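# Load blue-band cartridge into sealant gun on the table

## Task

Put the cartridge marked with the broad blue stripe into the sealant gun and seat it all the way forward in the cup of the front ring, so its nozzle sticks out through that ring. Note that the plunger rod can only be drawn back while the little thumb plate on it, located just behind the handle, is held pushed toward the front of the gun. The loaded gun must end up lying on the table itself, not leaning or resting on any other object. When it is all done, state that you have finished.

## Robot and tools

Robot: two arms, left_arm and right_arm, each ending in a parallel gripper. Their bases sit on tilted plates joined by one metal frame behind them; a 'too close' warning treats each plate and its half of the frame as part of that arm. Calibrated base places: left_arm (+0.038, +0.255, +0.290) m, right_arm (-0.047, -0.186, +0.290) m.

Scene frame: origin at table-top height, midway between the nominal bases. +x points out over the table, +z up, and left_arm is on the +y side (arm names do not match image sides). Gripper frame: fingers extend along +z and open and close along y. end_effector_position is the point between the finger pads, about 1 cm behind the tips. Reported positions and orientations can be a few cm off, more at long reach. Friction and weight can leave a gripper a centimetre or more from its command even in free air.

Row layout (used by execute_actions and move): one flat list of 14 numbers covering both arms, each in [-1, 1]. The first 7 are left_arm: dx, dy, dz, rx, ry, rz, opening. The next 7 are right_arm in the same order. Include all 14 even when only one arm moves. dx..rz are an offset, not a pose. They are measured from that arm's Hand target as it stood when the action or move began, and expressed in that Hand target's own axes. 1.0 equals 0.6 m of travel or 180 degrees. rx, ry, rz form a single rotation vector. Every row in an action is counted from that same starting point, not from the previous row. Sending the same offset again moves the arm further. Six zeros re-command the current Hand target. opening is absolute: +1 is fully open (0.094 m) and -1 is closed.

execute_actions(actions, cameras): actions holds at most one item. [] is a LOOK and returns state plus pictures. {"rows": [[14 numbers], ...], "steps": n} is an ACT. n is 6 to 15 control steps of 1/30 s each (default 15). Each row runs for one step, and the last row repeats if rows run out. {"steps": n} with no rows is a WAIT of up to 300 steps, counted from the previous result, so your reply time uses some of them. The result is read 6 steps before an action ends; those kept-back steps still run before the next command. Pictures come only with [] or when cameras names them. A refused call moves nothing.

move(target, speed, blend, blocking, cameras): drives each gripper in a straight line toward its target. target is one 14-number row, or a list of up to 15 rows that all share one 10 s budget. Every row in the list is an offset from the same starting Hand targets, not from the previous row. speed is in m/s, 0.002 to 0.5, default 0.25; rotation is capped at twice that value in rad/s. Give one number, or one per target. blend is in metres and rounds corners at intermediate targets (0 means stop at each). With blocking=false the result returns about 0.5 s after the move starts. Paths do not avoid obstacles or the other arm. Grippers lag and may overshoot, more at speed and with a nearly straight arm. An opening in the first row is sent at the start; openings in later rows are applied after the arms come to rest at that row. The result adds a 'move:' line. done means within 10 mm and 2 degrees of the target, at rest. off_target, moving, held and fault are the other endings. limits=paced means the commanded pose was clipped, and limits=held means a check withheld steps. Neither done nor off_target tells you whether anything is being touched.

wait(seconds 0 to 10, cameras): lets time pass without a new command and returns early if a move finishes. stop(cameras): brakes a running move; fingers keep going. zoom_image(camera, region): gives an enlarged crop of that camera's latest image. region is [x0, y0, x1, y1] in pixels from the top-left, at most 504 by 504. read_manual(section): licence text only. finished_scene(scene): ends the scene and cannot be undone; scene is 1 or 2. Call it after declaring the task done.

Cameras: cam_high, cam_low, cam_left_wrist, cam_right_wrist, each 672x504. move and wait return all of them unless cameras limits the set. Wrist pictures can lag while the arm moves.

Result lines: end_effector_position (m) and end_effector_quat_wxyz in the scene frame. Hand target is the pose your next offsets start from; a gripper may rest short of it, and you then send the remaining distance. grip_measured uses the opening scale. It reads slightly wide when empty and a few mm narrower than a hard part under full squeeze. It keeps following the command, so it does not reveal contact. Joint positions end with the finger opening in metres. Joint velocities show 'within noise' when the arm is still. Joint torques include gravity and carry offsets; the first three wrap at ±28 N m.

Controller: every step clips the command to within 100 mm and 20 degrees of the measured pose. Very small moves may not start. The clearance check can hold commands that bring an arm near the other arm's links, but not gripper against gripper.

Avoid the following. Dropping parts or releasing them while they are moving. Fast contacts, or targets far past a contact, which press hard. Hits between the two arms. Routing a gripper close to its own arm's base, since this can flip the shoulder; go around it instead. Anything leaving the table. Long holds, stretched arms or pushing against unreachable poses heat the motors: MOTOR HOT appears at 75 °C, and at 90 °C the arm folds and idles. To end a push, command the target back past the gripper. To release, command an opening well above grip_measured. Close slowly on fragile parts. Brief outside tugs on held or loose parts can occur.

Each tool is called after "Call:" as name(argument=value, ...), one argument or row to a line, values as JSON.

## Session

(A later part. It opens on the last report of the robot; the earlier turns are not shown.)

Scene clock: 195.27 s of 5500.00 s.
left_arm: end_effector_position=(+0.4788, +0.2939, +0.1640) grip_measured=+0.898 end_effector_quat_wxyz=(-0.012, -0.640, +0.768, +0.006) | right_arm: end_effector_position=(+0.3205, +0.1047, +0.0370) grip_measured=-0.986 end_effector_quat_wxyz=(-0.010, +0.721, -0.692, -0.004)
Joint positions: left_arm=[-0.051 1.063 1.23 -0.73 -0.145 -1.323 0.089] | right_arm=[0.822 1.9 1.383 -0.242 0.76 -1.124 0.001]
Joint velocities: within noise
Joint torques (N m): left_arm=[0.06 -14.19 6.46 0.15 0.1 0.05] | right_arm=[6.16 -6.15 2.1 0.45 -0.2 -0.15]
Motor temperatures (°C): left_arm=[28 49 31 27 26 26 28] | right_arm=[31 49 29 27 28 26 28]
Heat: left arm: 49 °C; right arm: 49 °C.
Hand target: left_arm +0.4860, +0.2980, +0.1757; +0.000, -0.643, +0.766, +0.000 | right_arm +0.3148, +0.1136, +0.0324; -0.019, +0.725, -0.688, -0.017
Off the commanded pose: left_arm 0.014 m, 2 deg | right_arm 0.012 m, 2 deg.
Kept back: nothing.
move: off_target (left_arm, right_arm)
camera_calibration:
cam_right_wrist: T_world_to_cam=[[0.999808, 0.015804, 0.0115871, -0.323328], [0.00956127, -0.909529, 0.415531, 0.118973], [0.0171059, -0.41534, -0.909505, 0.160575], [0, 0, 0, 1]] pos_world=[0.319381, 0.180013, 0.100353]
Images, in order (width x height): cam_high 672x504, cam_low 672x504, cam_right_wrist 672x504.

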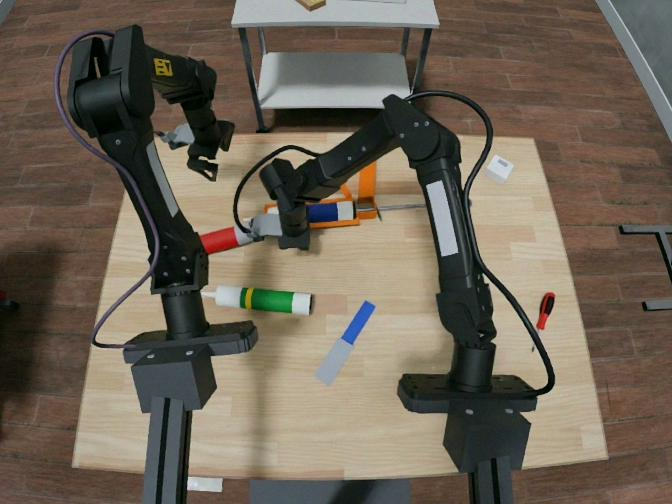

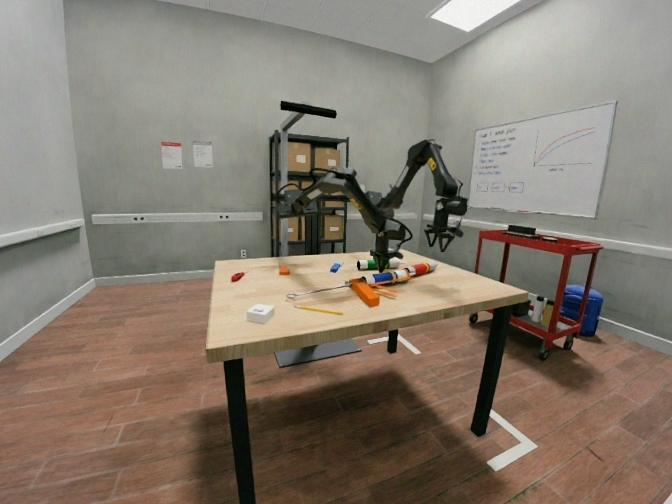

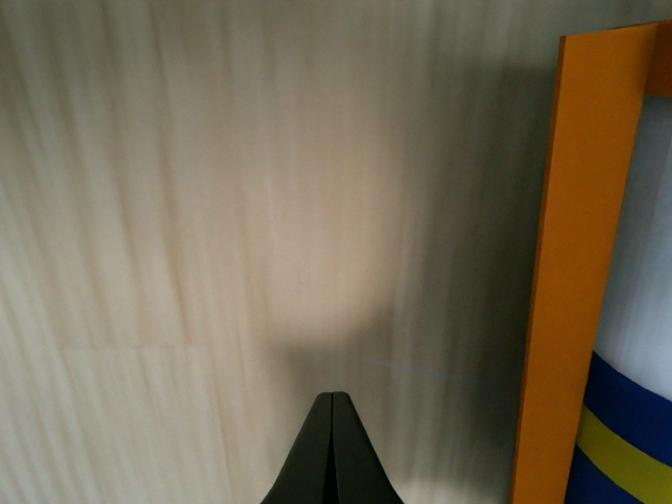

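Call:
move(
  target=[0,0,0,0,0,0,0.9,0.004,-0.083,0,0,0,0,-1],
  speed=0.05,
  cameras=["cam_high","cam_left_wrist","cam_right_wrist"],
)

Call:
zoom_image(
  camera="cam_high",
  region=[220, 170, 400, 260],
)

Scene clock: 196.83 s of 5500.00 s.
left_arm: end_effector_position=(+0.4788, +0.2939, +0.1640) grip_measured=+0.898 end_effector_quat_wxyz=(-0.012, -0.640, +0.768, +0.006) | right_arm: end_effector_position=(+0.3610, +0.1096, +0.0356) grip_measured=-0.986 end_effector_quat_wxyz=(-0.016, +0.726, -0.687, -0.015)
Joint positions: left_arm=[-0.051 1.063 1.23 -0.73 -0.145 -1.323 0.089] | right_arm=[0.785 1.934 1.565 -0.364 0.708 -1.174 0.001]
Joint velocities: within noise
Joint torques (N m): left_arm=[0.06 -14.2 6.46 0.15 0.1 0.05] | right_arm=[5.93 -6.82 5.18 0.14 -0.13 -0.14]
Motor temperatures (°C): left_arm=[28 49 31 27 26 26 28] | right_arm=[31 49 29 27 28 26 28]
Heat: left arm: 49 °C; right arm: 49 °C.
Hand target: left_arm +0.4860, +0.2980, +0.1757; +0.000, -0.643, +0.766, +0.000 | right_arm +0.3648, +0.1139, +0.0326; -0.019, +0.725, -0.688, -0.017
Off the commanded pose: left_arm 0.014 m, 2 deg | right_arm 0.006 m, 0 deg.
Kept back: nothing.
move: off_target (left_arm)
camera_calibration:
cam_left_wrist: T_world_to_cam=[[0.980409, -0.196231, -0.0170533, -0.408104], [-0.169523, -0.884709, 0.434226, 0.30829], [-0.100296, -0.422828, -0.900643, 0.406961], [0, 0, 0, 1]] pos_world=[0.493188, 0.364739, 0.2257]
cam_right_wrist: T_world_to_cam=[[0.99955, 0.029655, 0.00457273, -0.364992], [0.0254679, -0.919063, 0.393288, 0.119721], [0.0158656, -0.392994, -0.919404, 0.158943], [0, 0, 0, 1]] pos_world=[0.359257, 0.183318, 0.100717]
Images, in order (width x height): cam_high 672x504, cam_left_wrist 672x504, cam_right_wrist 672x504.

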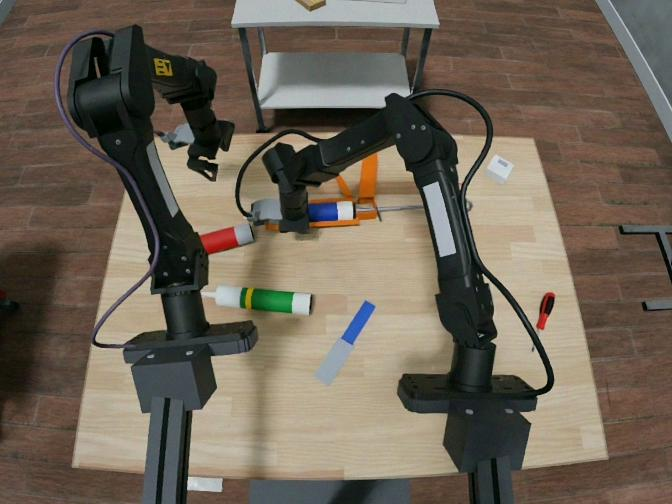

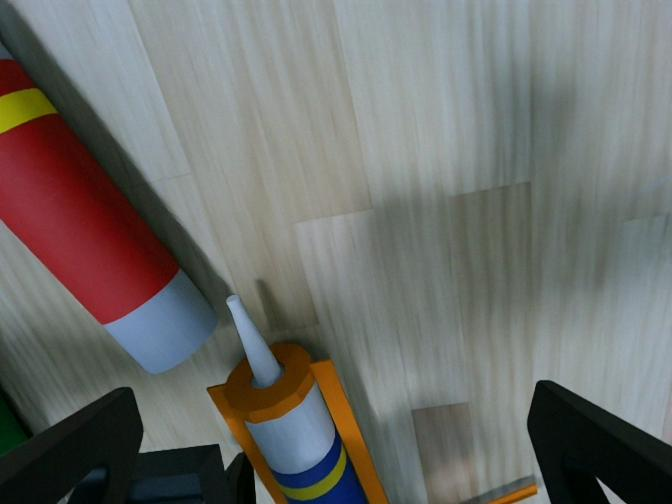

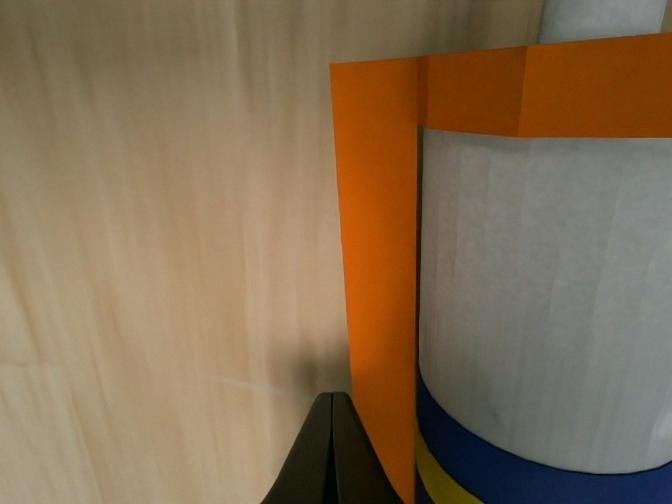

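Scaled by 2.800 from the camera's 672x504 image, which has a finer 960x720 frame.

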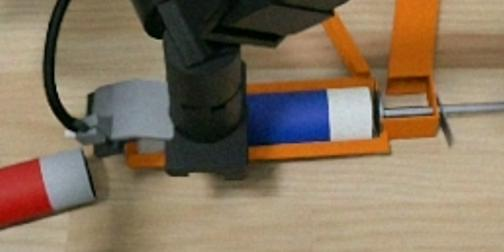

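Call:
move(
  target=[0,0,0,0,0,0,0.9,0.002,-0.035,0,0,0,0,-1],
  speed=0.04,
  cameras=["cam_high","cam_left_wrist"],
)

Call:
zoom_image(
  camera="cam_high",
  region=[220, 170, 400, 260],
)

Scene clock: 197.93 s of 5500.00 s.
left_arm: end_effector_position=(+0.4788, +0.2939, +0.1640) grip_measured=+0.898 end_effector_quat_wxyz=(-0.012, -0.640, +0.768, +0.006) | right_arm: end_effector_position=(+0.3792, +0.1135, +0.0360) grip_measured=-0.986 end_effector_quat_wxyz=(-0.019, +0.723, -0.691, -0.023)
Joint positions: left_arm=[-0.051 1.063 1.23 -0.73 -0.145 -1.323 0.089] | right_arm=[0.772 1.961 1.669 -0.434 0.684 -1.174 0.001]
Joint velocities: within noise
Joint torques (N m): left_arm=[0.06 -14.2 6.46 0.15 0.09 0.05] | right_arm=[5.71 -7.27 5.56 0.12 -0.03 -0.15]
Motor temperatures (°C): left_arm=[28 49 31 27 26 26 28] | right_arm=[31 48 29 27 28 26 28]
Heat: left arm: 49 °C; right arm: 48 °C.
Hand target: left_arm +0.4860, +0.2980, +0.1757; +0.000, -0.643, +0.766, +0.000 | right_arm +0.3857, +0.1138, +0.0325; -0.019, +0.725, -0.688, -0.017
Off the commanded pose: left_arm 0.014 m, 2 deg | right_arm 0.007 m, 1 deg.
Kept back: nothing.
move: off_target (left_arm)
camera_calibration:
cam_left_wrist: T_world_to_cam=[[0.980409, -0.196231, -0.0170533, -0.408104], [-0.169523, -0.884709, 0.434226, 0.30829], [-0.100296, -0.422828, -0.900643, 0.406961], [0, 0, 0, 1]] pos_world=[0.493188, 0.364739, 0.2257]
Images, in order (width x height): cam_high 672x504, cam_left_wrist 672x504.

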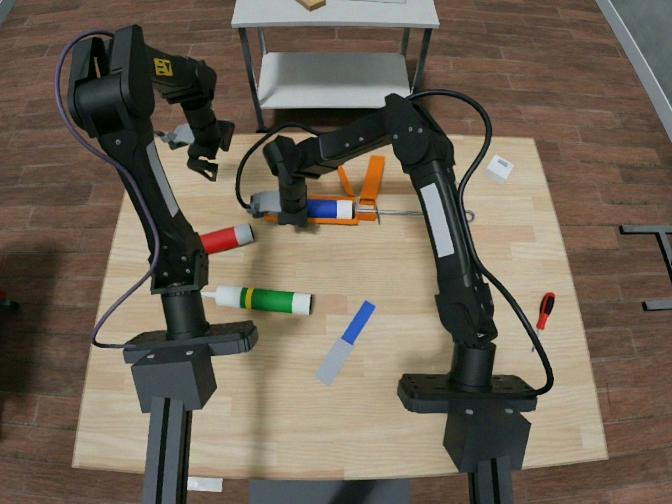

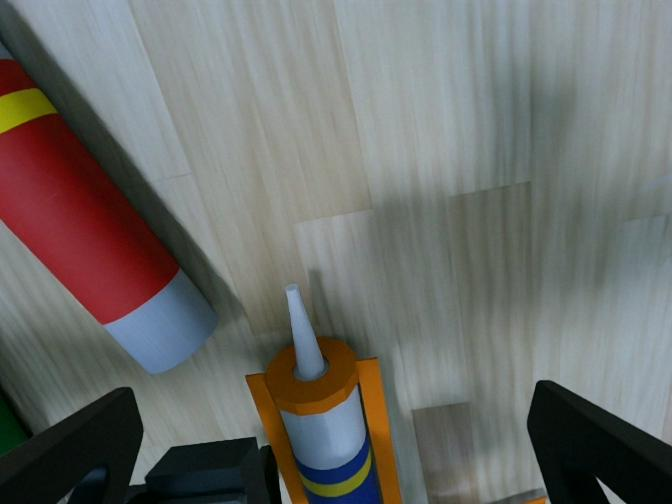

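Scaled by 2.800 from the camera's 672x504 image, which has a finer 960x720 frame.

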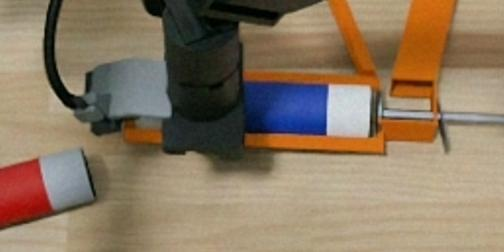

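Call:
move(
  target=[
    [0,0,0,0,0,0,0.9,-0.002,0.055,0,0,0,0,-1],
    [0,0,0,0,0,0,0.9,-0.012,0.055,-0.2,0,0,0,-1],
  ],
  speed=0.08,
)

Call:
zoom_image(
  camera="cam_low",
  region=[330, 240, 450, 310],
)

Call:
zoom_image(
  camera="cam_left_wrist",
  region=[220, 270, 420, 504],
)

Scene clock: 200.70 s of 5500.00 s.
left_arm: end_effector_position=(+0.4788, +0.2939, +0.1640) grip_measured=+0.898 end_effector_quat_wxyz=(-0.012, -0.640, +0.768, +0.006) | right_arm: end_effector_position=(+0.3385, +0.1070, +0.1282) grip_measured=-0.986 end_effector_quat_wxyz=(+0.007, +0.737, -0.676, -0.013)
Joint positions: left_arm=[-0.051 1.063 1.23 -0.73 -0.145 -1.323 0.089] | right_arm=[0.979 1.787 1.538 -0.689 0.855 -0.958 0.001]
Joint velocities: within noise
Joint torques (N m): left_arm=[0.06 -14.19 6.43 0.15 0.09 0.05] | right_arm=[9.17 -9.81 4.88 -0.14 0.11 0.09]
Motor temperatures (°C): left_arm=[28 49 31 27 26 26 28] | right_arm=[31 48 29 27 28 26 28]
Heat: left arm: 49 °C; right arm: 48 °C.
Hand target: left_arm +0.4860, +0.2980, +0.1757; +0.000, -0.643, +0.766, +0.000 | right_arm +0.3524, +0.1130, +0.1526; -0.019, +0.725, -0.688, -0.017
Off the commanded pose: left_arm 0.014 m, 2 deg | right_arm 0.029 m, 4 deg.
Kept back: nothing.
move: off_target (left_arm, right_arm)
camera_calibration:
cam_left_wrist: T_world_to_cam=[[0.980409, -0.196231, -0.0170533, -0.408104], [-0.169523, -0.884709, 0.434226, 0.30829], [-0.100296, -0.422828, -0.900643, 0.406961], [0, 0, 0, 1]] pos_world=[0.493188, 0.364739, 0.2257]
cam_right_wrist: T_world_to_cam=[[0.997843, 0.0609307, -0.0244147, -0.341975], [0.0655246, -0.902565, 0.425538, 0.0620151], [0.00389244, -0.42622, -0.904611, 0.24907], [0, 0, 0, 1]] pos_world=[0.336204, 0.182968, 0.190573]

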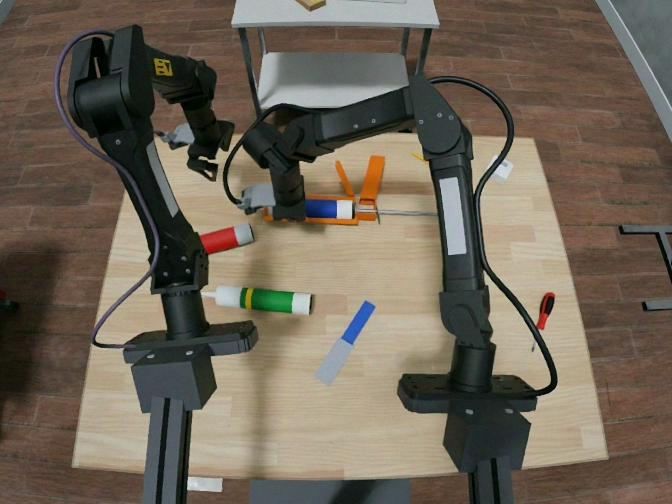

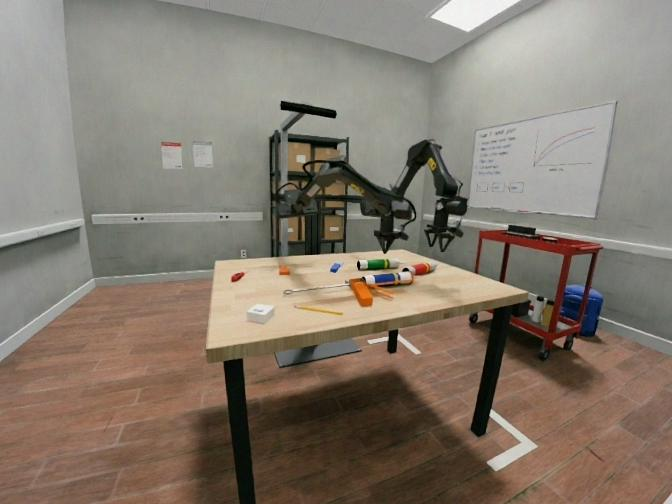

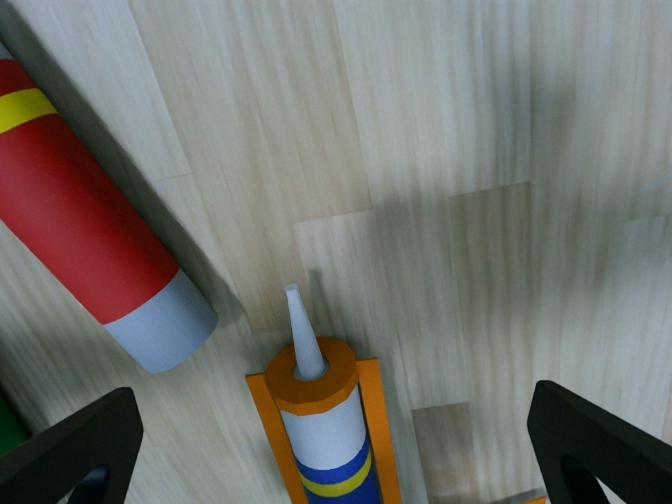

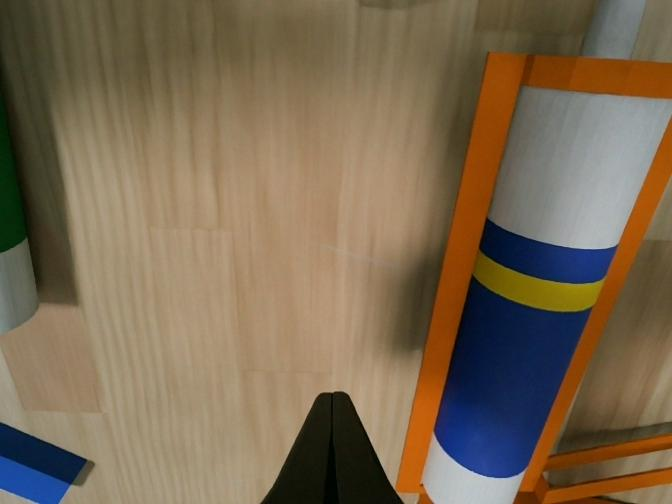

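Scaled by 4.200 from the camera's 672x504 image, which has a finer 960x720 frame.

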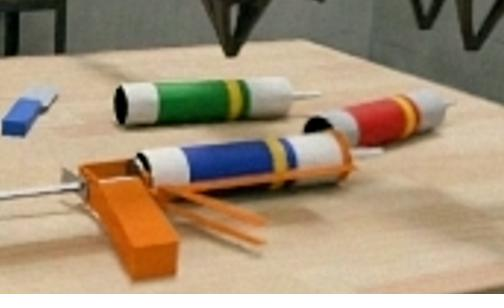

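Scaled by 2.154 from the camera's 672x504 image, which has a finer 960x720 frame.

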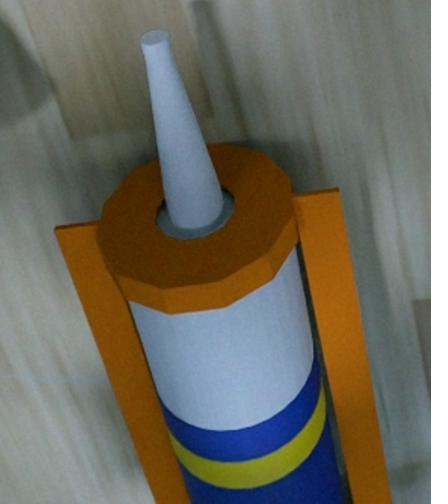

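Call:
move(
  target=[0,0,0,0,0,0,0.9,0.16,0.10,-0.08,0,0,0,-0.9],
  speed=0.15,
)

Call:
zoom_image(
  camera="cam_high",
  region=[230, 160, 400, 250],
)

Call:
zoom_image(
  camera="cam_low",
  region=[340, 255, 430, 310],
)

Scene clock: 202.43 s of 5500.00 s.
left_arm: end_effector_position=(+0.4788, +0.2939, +0.1640) grip_measured=+0.898 end_effector_quat_wxyz=(-0.012, -0.640, +0.768, +0.006) | right_arm: end_effector_position=(+0.2992, +0.0108, +0.1861) grip_measured=-0.902 end_effector_quat_wxyz=(-0.010, +0.727, -0.686, -0.013)
Joint positions: left_arm=[-0.051 1.063 1.23 -0.73 -0.145 -1.323 0.089] | right_arm=[1.028 1.316 1.079 -0.696 0.881 -0.909 0.005]
Joint velocities: within noise
Joint torques (N m): left_arm=[0.06 -14.19 6.45 0.16 0.09 0.05] | right_arm=[5.74 -6.37 2.61 -0.07 0.1 0.09]
Motor temperatures (°C): left_arm=[28 49 31 27 26 26 28] | right_arm=[32 48 29 27 28 26 28]
Heat: left arm: 49 °C; right arm: 48 °C.
Hand target: left_arm +0.4860, +0.2980, +0.1757; +0.000, -0.643, +0.766, +0.000 | right_arm +0.2974, +0.0117, +0.1953; -0.019, +0.725, -0.688, -0.017
Off the commanded pose: left_arm 0.014 m, 2 deg | right_arm 0.009 m, 1 deg.
Kept back: nothing.
move: off_target (left_arm)
camera_calibration:
cam_left_wrist: T_world_to_cam=[[0.980409, -0.196231, -0.0170533, -0.408104], [-0.169523, -0.884709, 0.434226, 0.30829], [-0.100296, -0.422828, -0.900643, 0.406961], [0, 0, 0, 1]] pos_world=[0.493188, 0.364739, 0.2257]
cam_right_wrist: T_world_to_cam=[[0.99944, 0.0334631, -0.000757771, -0.30006], [0.0308991, -0.913686, 0.405245, -0.0325842], [0.0128684, -0.405041, -0.914208, 0.259509], [0, 0, 0, 1]] pos_world=[0.297559, 0.0853811, 0.250223]

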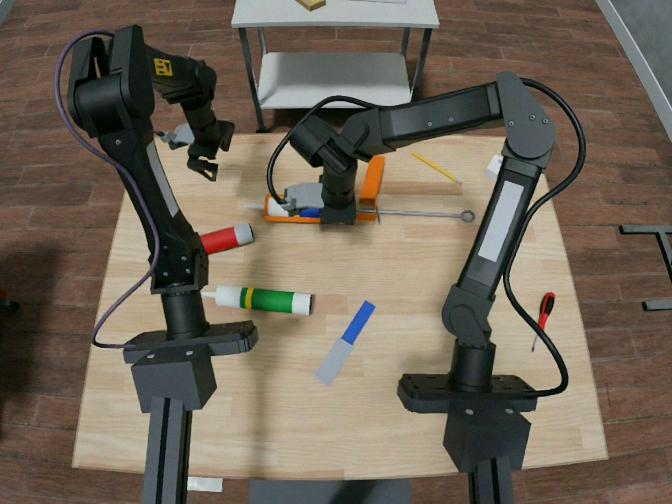

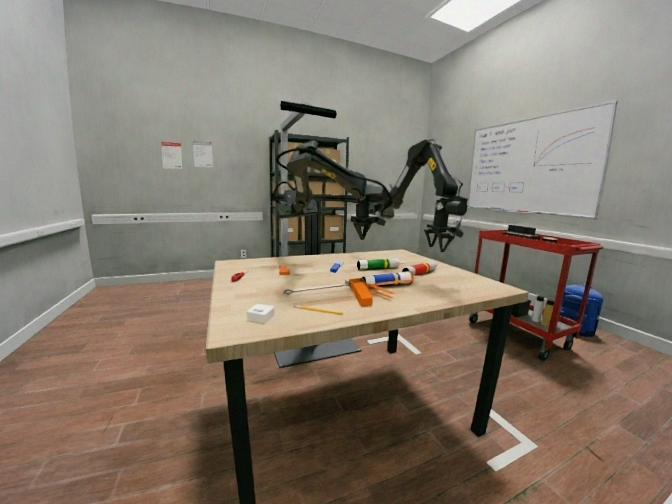

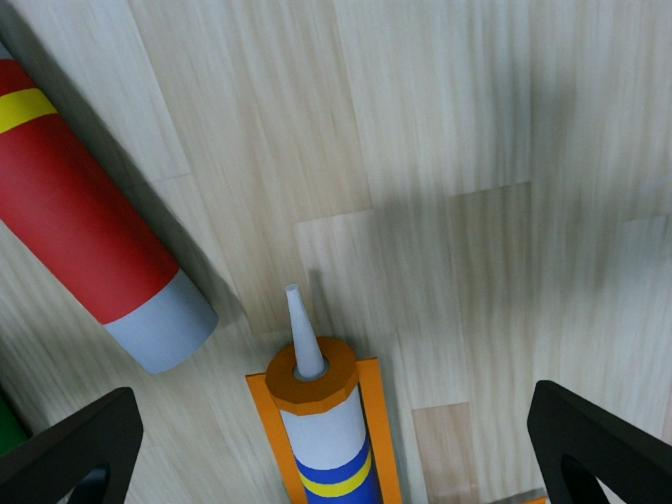

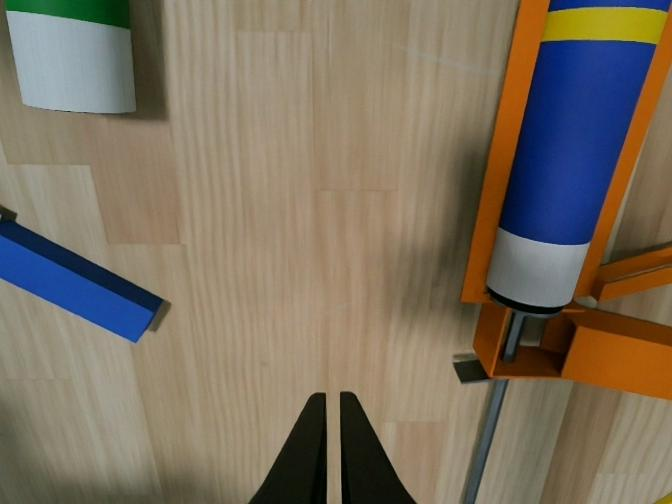

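Scaled by 2.965 from the camera's 672x504 image, which has a finer 960x720 frame.

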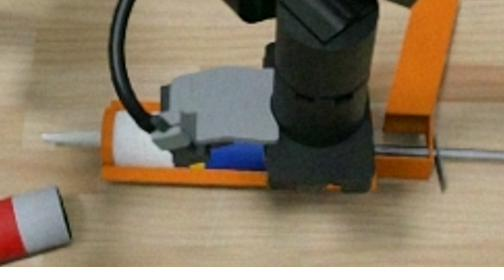

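Scaled by 5.600 from the camera's 672x504 image, which has a finer 960x720 frame.

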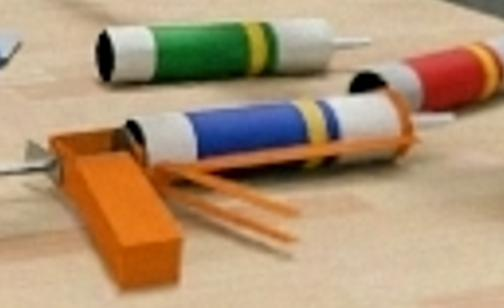

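Call:
zoom_image(
  camera="cam_right_wrist",
  region=[430, 200, 630, 400],
)

Call:
zoom_image(
  camera="cam_low",
  region=[345, 265, 395, 305],
)

Scaled by 2.520 from the camera's 672x504 image, which has a finer 960x720 frame.

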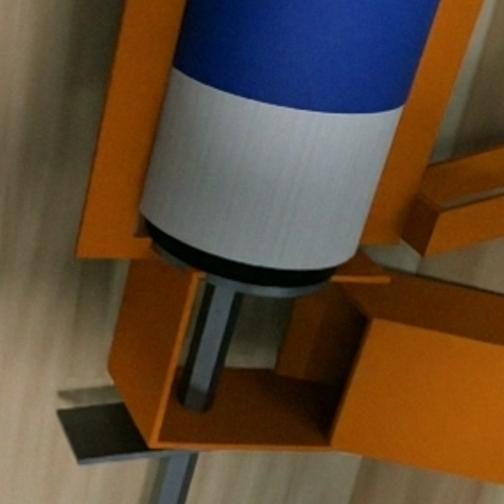

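Scaled by 10.080 from the camera's 672x504 image, which has a finer 960x720 frame.

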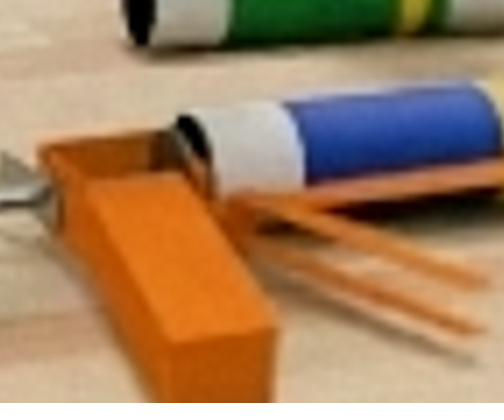

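Call:
zoom_image(
  camera="cam_high",
  region=[230, 180, 290, 230],
)

Call:
zoom_image(
  camera="cam_left_wrist",
  region=[240, 270, 380, 410],
)

Scaled by 8.400 from the camera's 672x504 image, which has a finer 960x720 frame.

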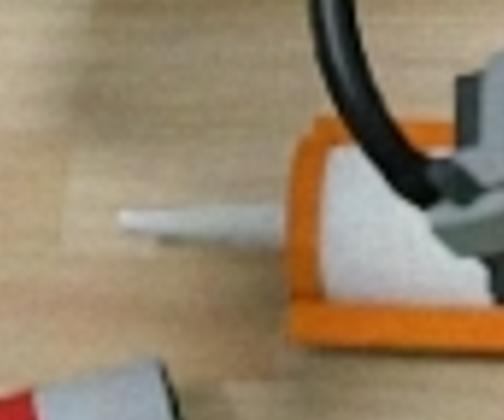

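Scaled by 3.600 from the camera's 672x504 image, which has a finer 960x720 frame.

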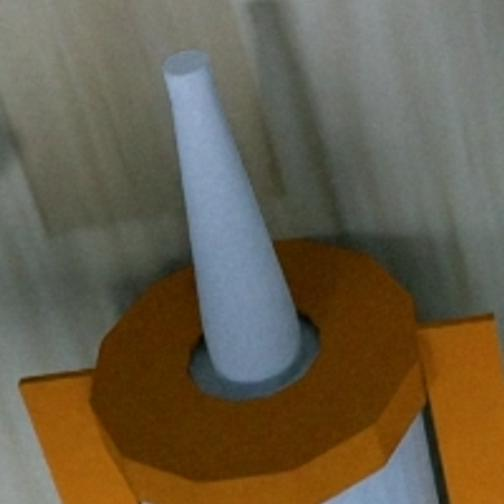

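Call:
move(
  target=[0,0,0,0,0,0,0.9,-0.0792,-0.2255,0.1218,0.0007,0,0.0133,0.35],
  speed=0.15,
)

Call:
zoom_image(
  camera="cam_high",
  region=[230, 160, 400, 250],
)

Scene clock: 206.87 s of 5500.00 s.
left_arm: end_effector_position=(+0.4788, +0.2939, +0.1640) grip_measured=+0.898 end_effector_quat_wxyz=(-0.012, -0.640, +0.768, +0.006) | right_arm: end_effector_position=(+0.4330, +0.0625, +0.1280) grip_measured=+0.348 end_effector_quat_wxyz=(-0.021, +0.701, -0.713, -0.001)
Joint positions: left_arm=[-0.051 1.063 1.23 -0.73 -0.145 -1.323 0.089] | right_arm=[0.817 1.733 1.74 -0.732 0.757 -1.091 0.063]
Joint velocities: within noise
Joint torques (N m): left_arm=[0.06 -14.2 6.45 0.15 0.09 0.05] | right_arm=[5.18 -6.75 5.98 -0.03 -0.21 -0.14]
Motor temperatures (°C): left_arm=[28 49 31 27 26 26 28] | right_arm=[31 47 29 27 28 26 27]
Heat: left arm: 49 °C; right arm: 47 °C.
Hand target: left_arm +0.4860, +0.2980, +0.1757; +0.000, -0.643, +0.766, +0.000 | right_arm +0.4301, +0.0700, +0.1254; -0.020, +0.711, -0.703, -0.017
Off the commanded pose: left_arm 0.014 m, 2 deg | right_arm 0.008 m, 2 deg.
Kept back: nothing.
move: off_target (left_arm)
camera_calibration:
cam_left_wrist: T_world_to_cam=[[0.980409, -0.196231, -0.0170533, -0.408104], [-0.169523, -0.884709, 0.434226, 0.30829], [-0.100296, -0.422828, -0.900643, 0.406961], [0, 0, 0, 1]] pos_world=[0.493188, 0.364739, 0.2257]
cam_right_wrist: T_world_to_cam=[[0.9986, -0.0431299, 0.0306127, -0.434403], [-0.0518385, -0.912967, 0.404727, 0.0699083], [0.0104926, -0.405748, -0.913925, 0.226681], [0, 0, 0, 1]] pos_world=[0.435041, 0.137064, 0.192174]

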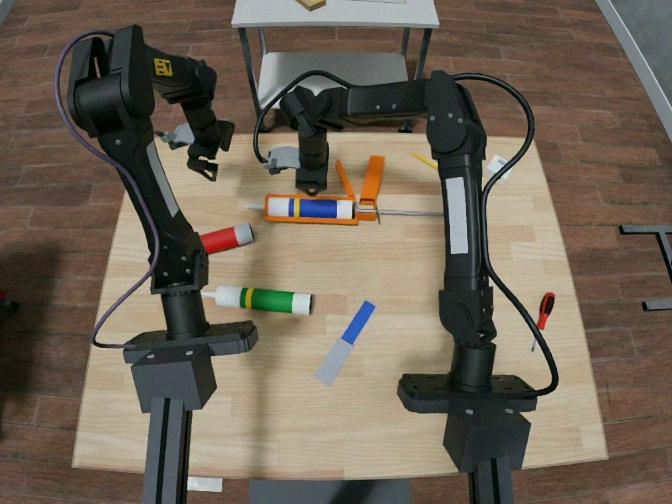

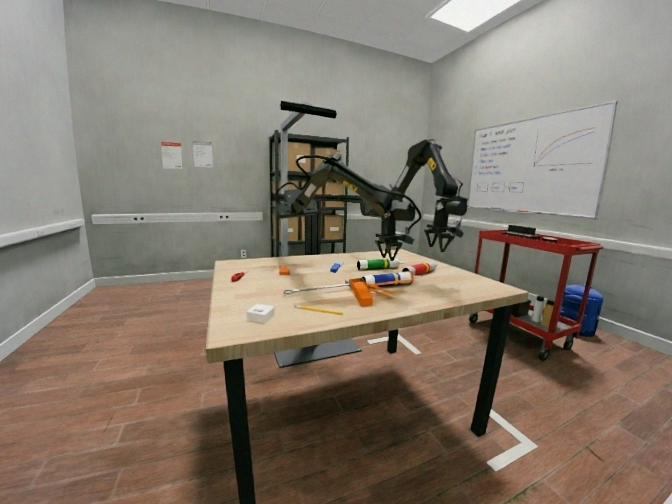

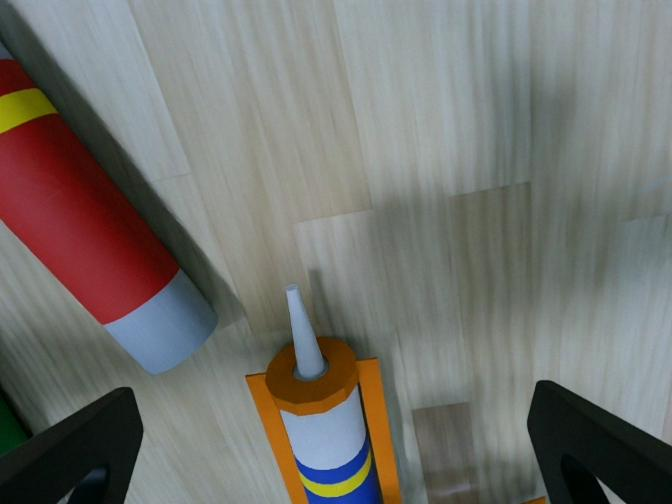

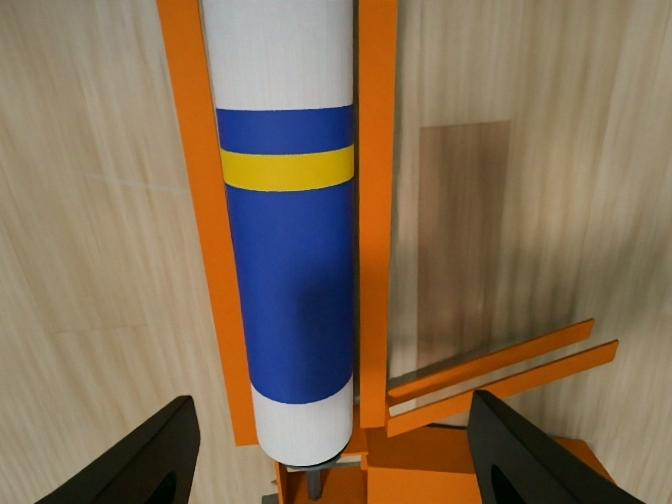

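Scaled by 2.965 from the camera's 672x504 image, which has a finer 960x720 frame.

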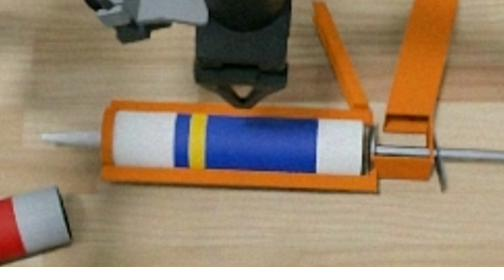

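Call:
move(
  target=[0,0,0,0,0,0,0.9,0.0103,0.025,0.1078,0.0003,0,-0.0067,0.35],
  speed=0.08,
  cameras=["cam_high","cam_right_wrist"],
)

Call:
zoom_image(
  camera="cam_high",
  region=[230, 160, 400, 250],
)

Scene clock: 210.10 s of 5500.00 s.
left_arm: end_effector_position=(+0.4788, +0.2939, +0.1640) grip_measured=+0.898 end_effector_quat_wxyz=(-0.012, -0.640, +0.768, +0.006) | right_arm: end_effector_position=(+0.4206, +0.0569, +0.0676) grip_measured=+0.348 end_effector_quat_wxyz=(-0.012, +0.713, -0.701, -0.003)
Joint positions: left_arm=[-0.051 1.063 1.23 -0.73 -0.145 -1.323 0.089] | right_arm=[0.71 1.804 1.665 -0.551 0.677 -1.2 0.063]
Joint velocities: within noise
Joint torques (N m): left_arm=[0.06 -14.2 6.45 0.15 0.1 0.05] | right_arm=[5.16 -7.43 3.1 0.48 -0.23 -0.14]
Motor temperatures (°C): left_arm=[28 49 31 27 26 26 28] | right_arm=[31 47 29 27 28 26 27]
Heat: left arm: 49 °C; right arm: 47 °C.
Hand target: left_arm +0.4860, +0.2980, +0.1757; +0.000, -0.643, +0.766, +0.000 | right_arm +0.4153, +0.0670, +0.0604; -0.020, +0.718, -0.695, -0.016
Off the commanded pose: left_arm 0.014 m, 2 deg | right_arm 0.013 m, 2 deg.
Kept back: nothing.
move: off_target (left_arm, right_arm)
camera_calibration:
cam_right_wrist: T_world_to_cam=[[0.99985, -0.00917099, 0.0147245, -0.421849], [-0.0144523, -0.909855, 0.414675, 0.0719534], [0.0095942, -0.414826, -0.90985, 0.169923], [0, 0, 0, 1]] pos_world=[0.421195, 0.132087, 0.130979]
Images, in order (width x height): cam_high 672x504, cam_right_wrist 672x504.

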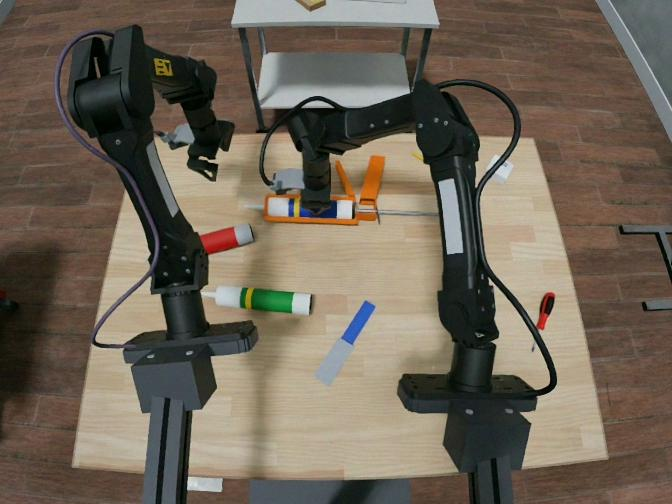

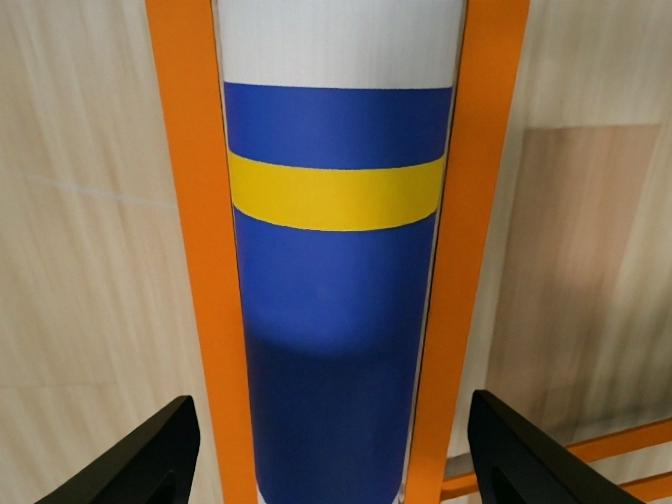

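Scaled by 2.965 from the camera's 672x504 image, which has a finer 960x720 frame.

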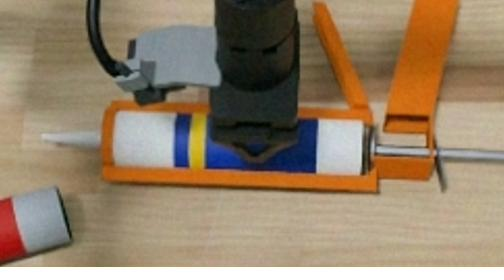

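Call:
move(
  target=[0,0,0,0,0,0,0.9,0.002,0,0.030,0,0,0.002,0.35],
  speed=0.06,
  cameras=[],
)

Call:
move(
  target=[0,0,0,0,0,0,0.9,0,0,0,0,0,0,0.12],
  speed=0.06,
  cameras=["cam_right_wrist","cam_low"],
)

Call:
zoom_image(
  camera="cam_low",
  region=[340, 255, 430, 310],
)

Scene clock: 211.33 s of 5500.00 s.
left_arm: end_effector_position=(+0.4788, +0.2939, +0.1640) grip_measured=+0.898 end_effector_quat_wxyz=(-0.012, -0.640, +0.768, +0.006) | right_arm: end_effector_position=(+0.4173, +0.0565, +0.0492) grip_measured=+0.348 end_effector_quat_wxyz=(-0.009, +0.713, -0.701, -0.005)
Joint positions: left_arm=[-0.051 1.063 1.23 -0.73 -0.145 -1.323 0.089] | right_arm=[0.681 1.839 1.665 -0.511 0.654 -1.217 0.063]
Joint velocities: within noise
Joint torques (N m): left_arm=[0.06 -14.2 6.46 0.15 0.09 0.06] | right_arm=[5.14 -7.5 3.66 0.47 -0.21 -0.13]
Motor temperatures (°C): left_arm=[28 49 31 27 26 26 28] | right_arm=[31 46 29 27 28 26 27]
Heat: left arm: 49 °C; right arm: 46 °C.
Hand target: left_arm +0.4860, +0.2980, +0.1757; +0.000, -0.643, +0.766, +0.000 | right_arm +0.4156, +0.0667, +0.0424; -0.020, +0.716, -0.698, -0.016
Off the commanded pose: left_arm 0.014 m, 2 deg | right_arm 0.012 m, 2 deg.
Kept back: nothing.
move: off_target (left_arm, right_arm)
No camera images: "cameras" was empty.

Scene clock: 212.03 s of 5500.00 s.
left_arm: end_effector_position=(+0.4788, +0.2939, +0.1640) grip_measured=+0.898 end_effector_quat_wxyz=(-0.012, -0.640, +0.768, +0.006) | right_arm: end_effector_position=(+0.4178, +0.0570, +0.0492) grip_measured=+0.122 end_effector_quat_wxyz=(-0.010, +0.713, -0.701, -0.005)
Joint positions: left_arm=[-0.051 1.063 1.23 -0.73 -0.145 -1.323 0.089] | right_arm=[0.681 1.839 1.665 -0.508 0.653 -1.22 0.053]
Joint velocities: within noise
Joint torques (N m): left_arm=[0.06 -14.2 6.46 0.15 0.09 0.05] | right_arm=[5.14 -7.5 3.64 0.48 -0.22 -0.14]
Motor temperatures (°C): left_arm=[28 49 31 27 26 26 28] | right_arm=[31 46 29 27 28 26 27]
Heat: left arm: 49 °C; right arm: 46 °C.
Hand target: left_arm +0.4860, +0.2980, +0.1757; +0.000, -0.643, +0.766, +0.000 | right_arm +0.4156, +0.0667, +0.0424; -0.020, +0.716, -0.698, -0.016
Off the commanded pose: left_arm 0.014 m, 2 deg | right_arm 0.012 m, 2 deg.
Kept back: nothing.
move: off_target (left_arm, right_arm)
camera_calibration:
cam_right_wrist: T_world_to_cam=[[0.99993, -0.00778975, 0.0089585, -0.41859], [-0.010801, -0.91012, 0.414204, 0.07823], [0.00492676, -0.414272, -0.91014, 0.155179], [0, 0, 0, 1]] pos_world=[0.418641, 0.132224, 0.112581]
Images, in order (width x height): cam_low 672x504, cam_right_wrist 672x504.

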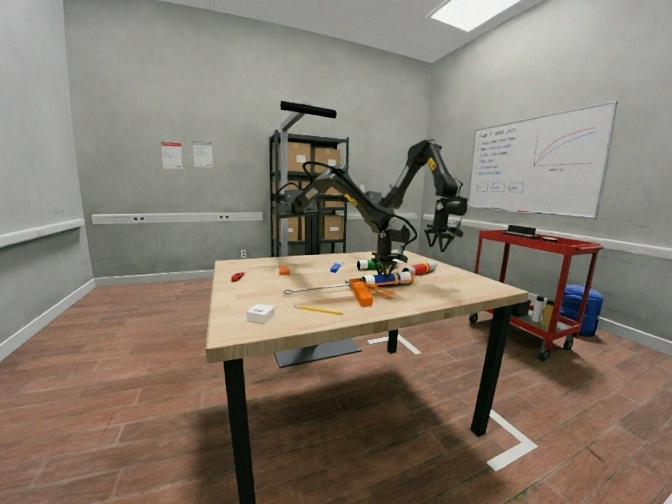

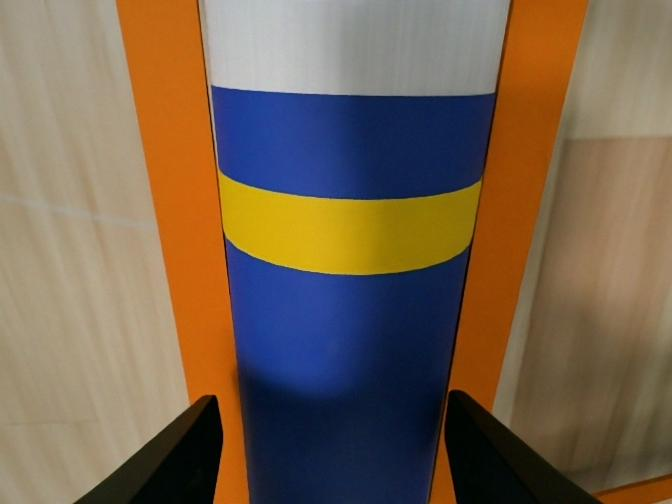

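Scaled by 5.600 from the camera's 672x504 image, which has a finer 960x720 frame.

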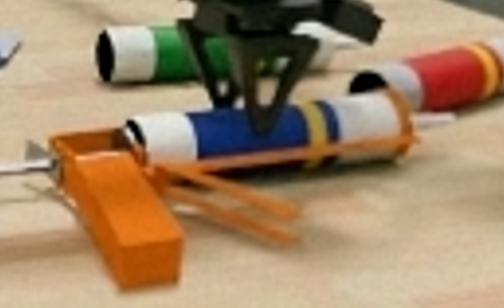

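Call:
move(
  target=[0,0,0,0,0,0,0.9,0,0,0.018,0,0,0,0.12],
  speed=0.04,
  cameras=["cam_right_wrist","cam_low"],
)

Call:
zoom_image(
  camera="cam_low",
  region=[340, 255, 430, 310],
)

Scene clock: 213.00 s of 5500.00 s.
left_arm: end_effector_position=(+0.4788, +0.2939, +0.1640) grip_measured=+0.898 end_effector_quat_wxyz=(-0.012, -0.640, +0.768, +0.006) | right_arm: end_effector_position=(+0.4189, +0.0570, +0.0395) grip_measured=+0.122 end_effector_quat_wxyz=(-0.012, +0.711, -0.704, -0.002)
Joint positions: left_arm=[-0.051 1.063 1.23 -0.73 -0.145 -1.323 0.089] | right_arm=[0.667 1.858 1.665 -0.472 0.647 -1.229 0.053]
Joint velocities: within noise
Joint torques (N m): left_arm=[0.06 -14.19 6.46 0.15 0.1 0.05] | right_arm=[5.07 -7.16 4.33 0.35 -0.28 -0.15]
Motor temperatures (°C): left_arm=[28 50 31 27 26 26 28] | right_arm=[30 46 29 27 28 26 27]
Heat: left arm: 50 °C; right arm: 46 °C.
Hand target: left_arm +0.4860, +0.2980, +0.1757; +0.000, -0.643, +0.766, +0.000 | right_arm +0.4156, +0.0673, +0.0317; -0.020, +0.716, -0.698, -0.016
Off the commanded pose: left_arm 0.014 m, 2 deg | right_arm 0.013 m, 2 deg.
Kept back: nothing.
move: off_target (left_arm, right_arm)
camera_calibration:
cam_right_wrist: T_world_to_cam=[[0.999723, -0.0155859, 0.0176254, -0.419432], [-0.0215045, -0.909235, 0.415728, 0.086571], [0.0095461, -0.415992, -0.909318, 0.144485], [0, 0, 0, 1]] pos_world=[0.419798, 0.132281, 0.102785]
Images, in order (width x height): cam_low 672x504, cam_right_wrist 672x504.

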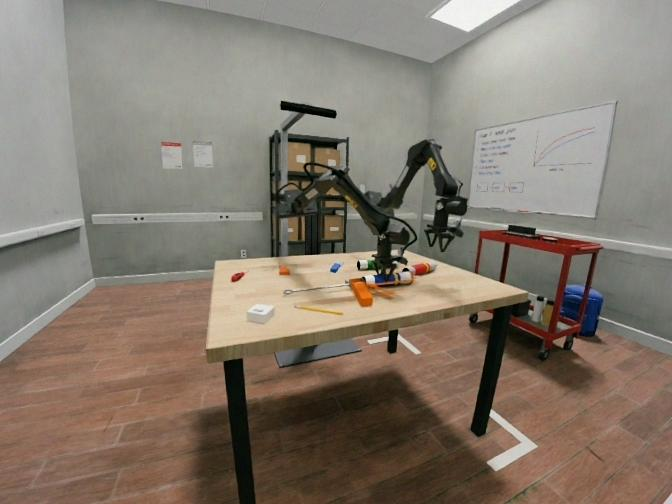

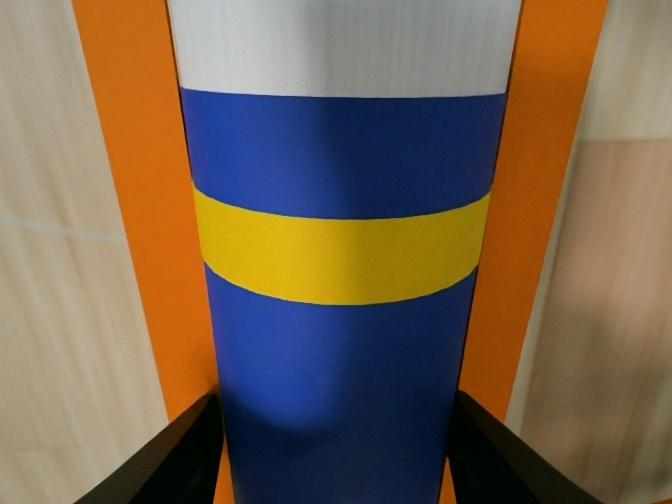

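Scaled by 5.600 from the camera's 672x504 image, which has a finer 960x720 frame.

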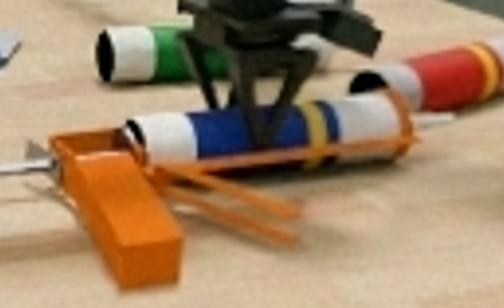

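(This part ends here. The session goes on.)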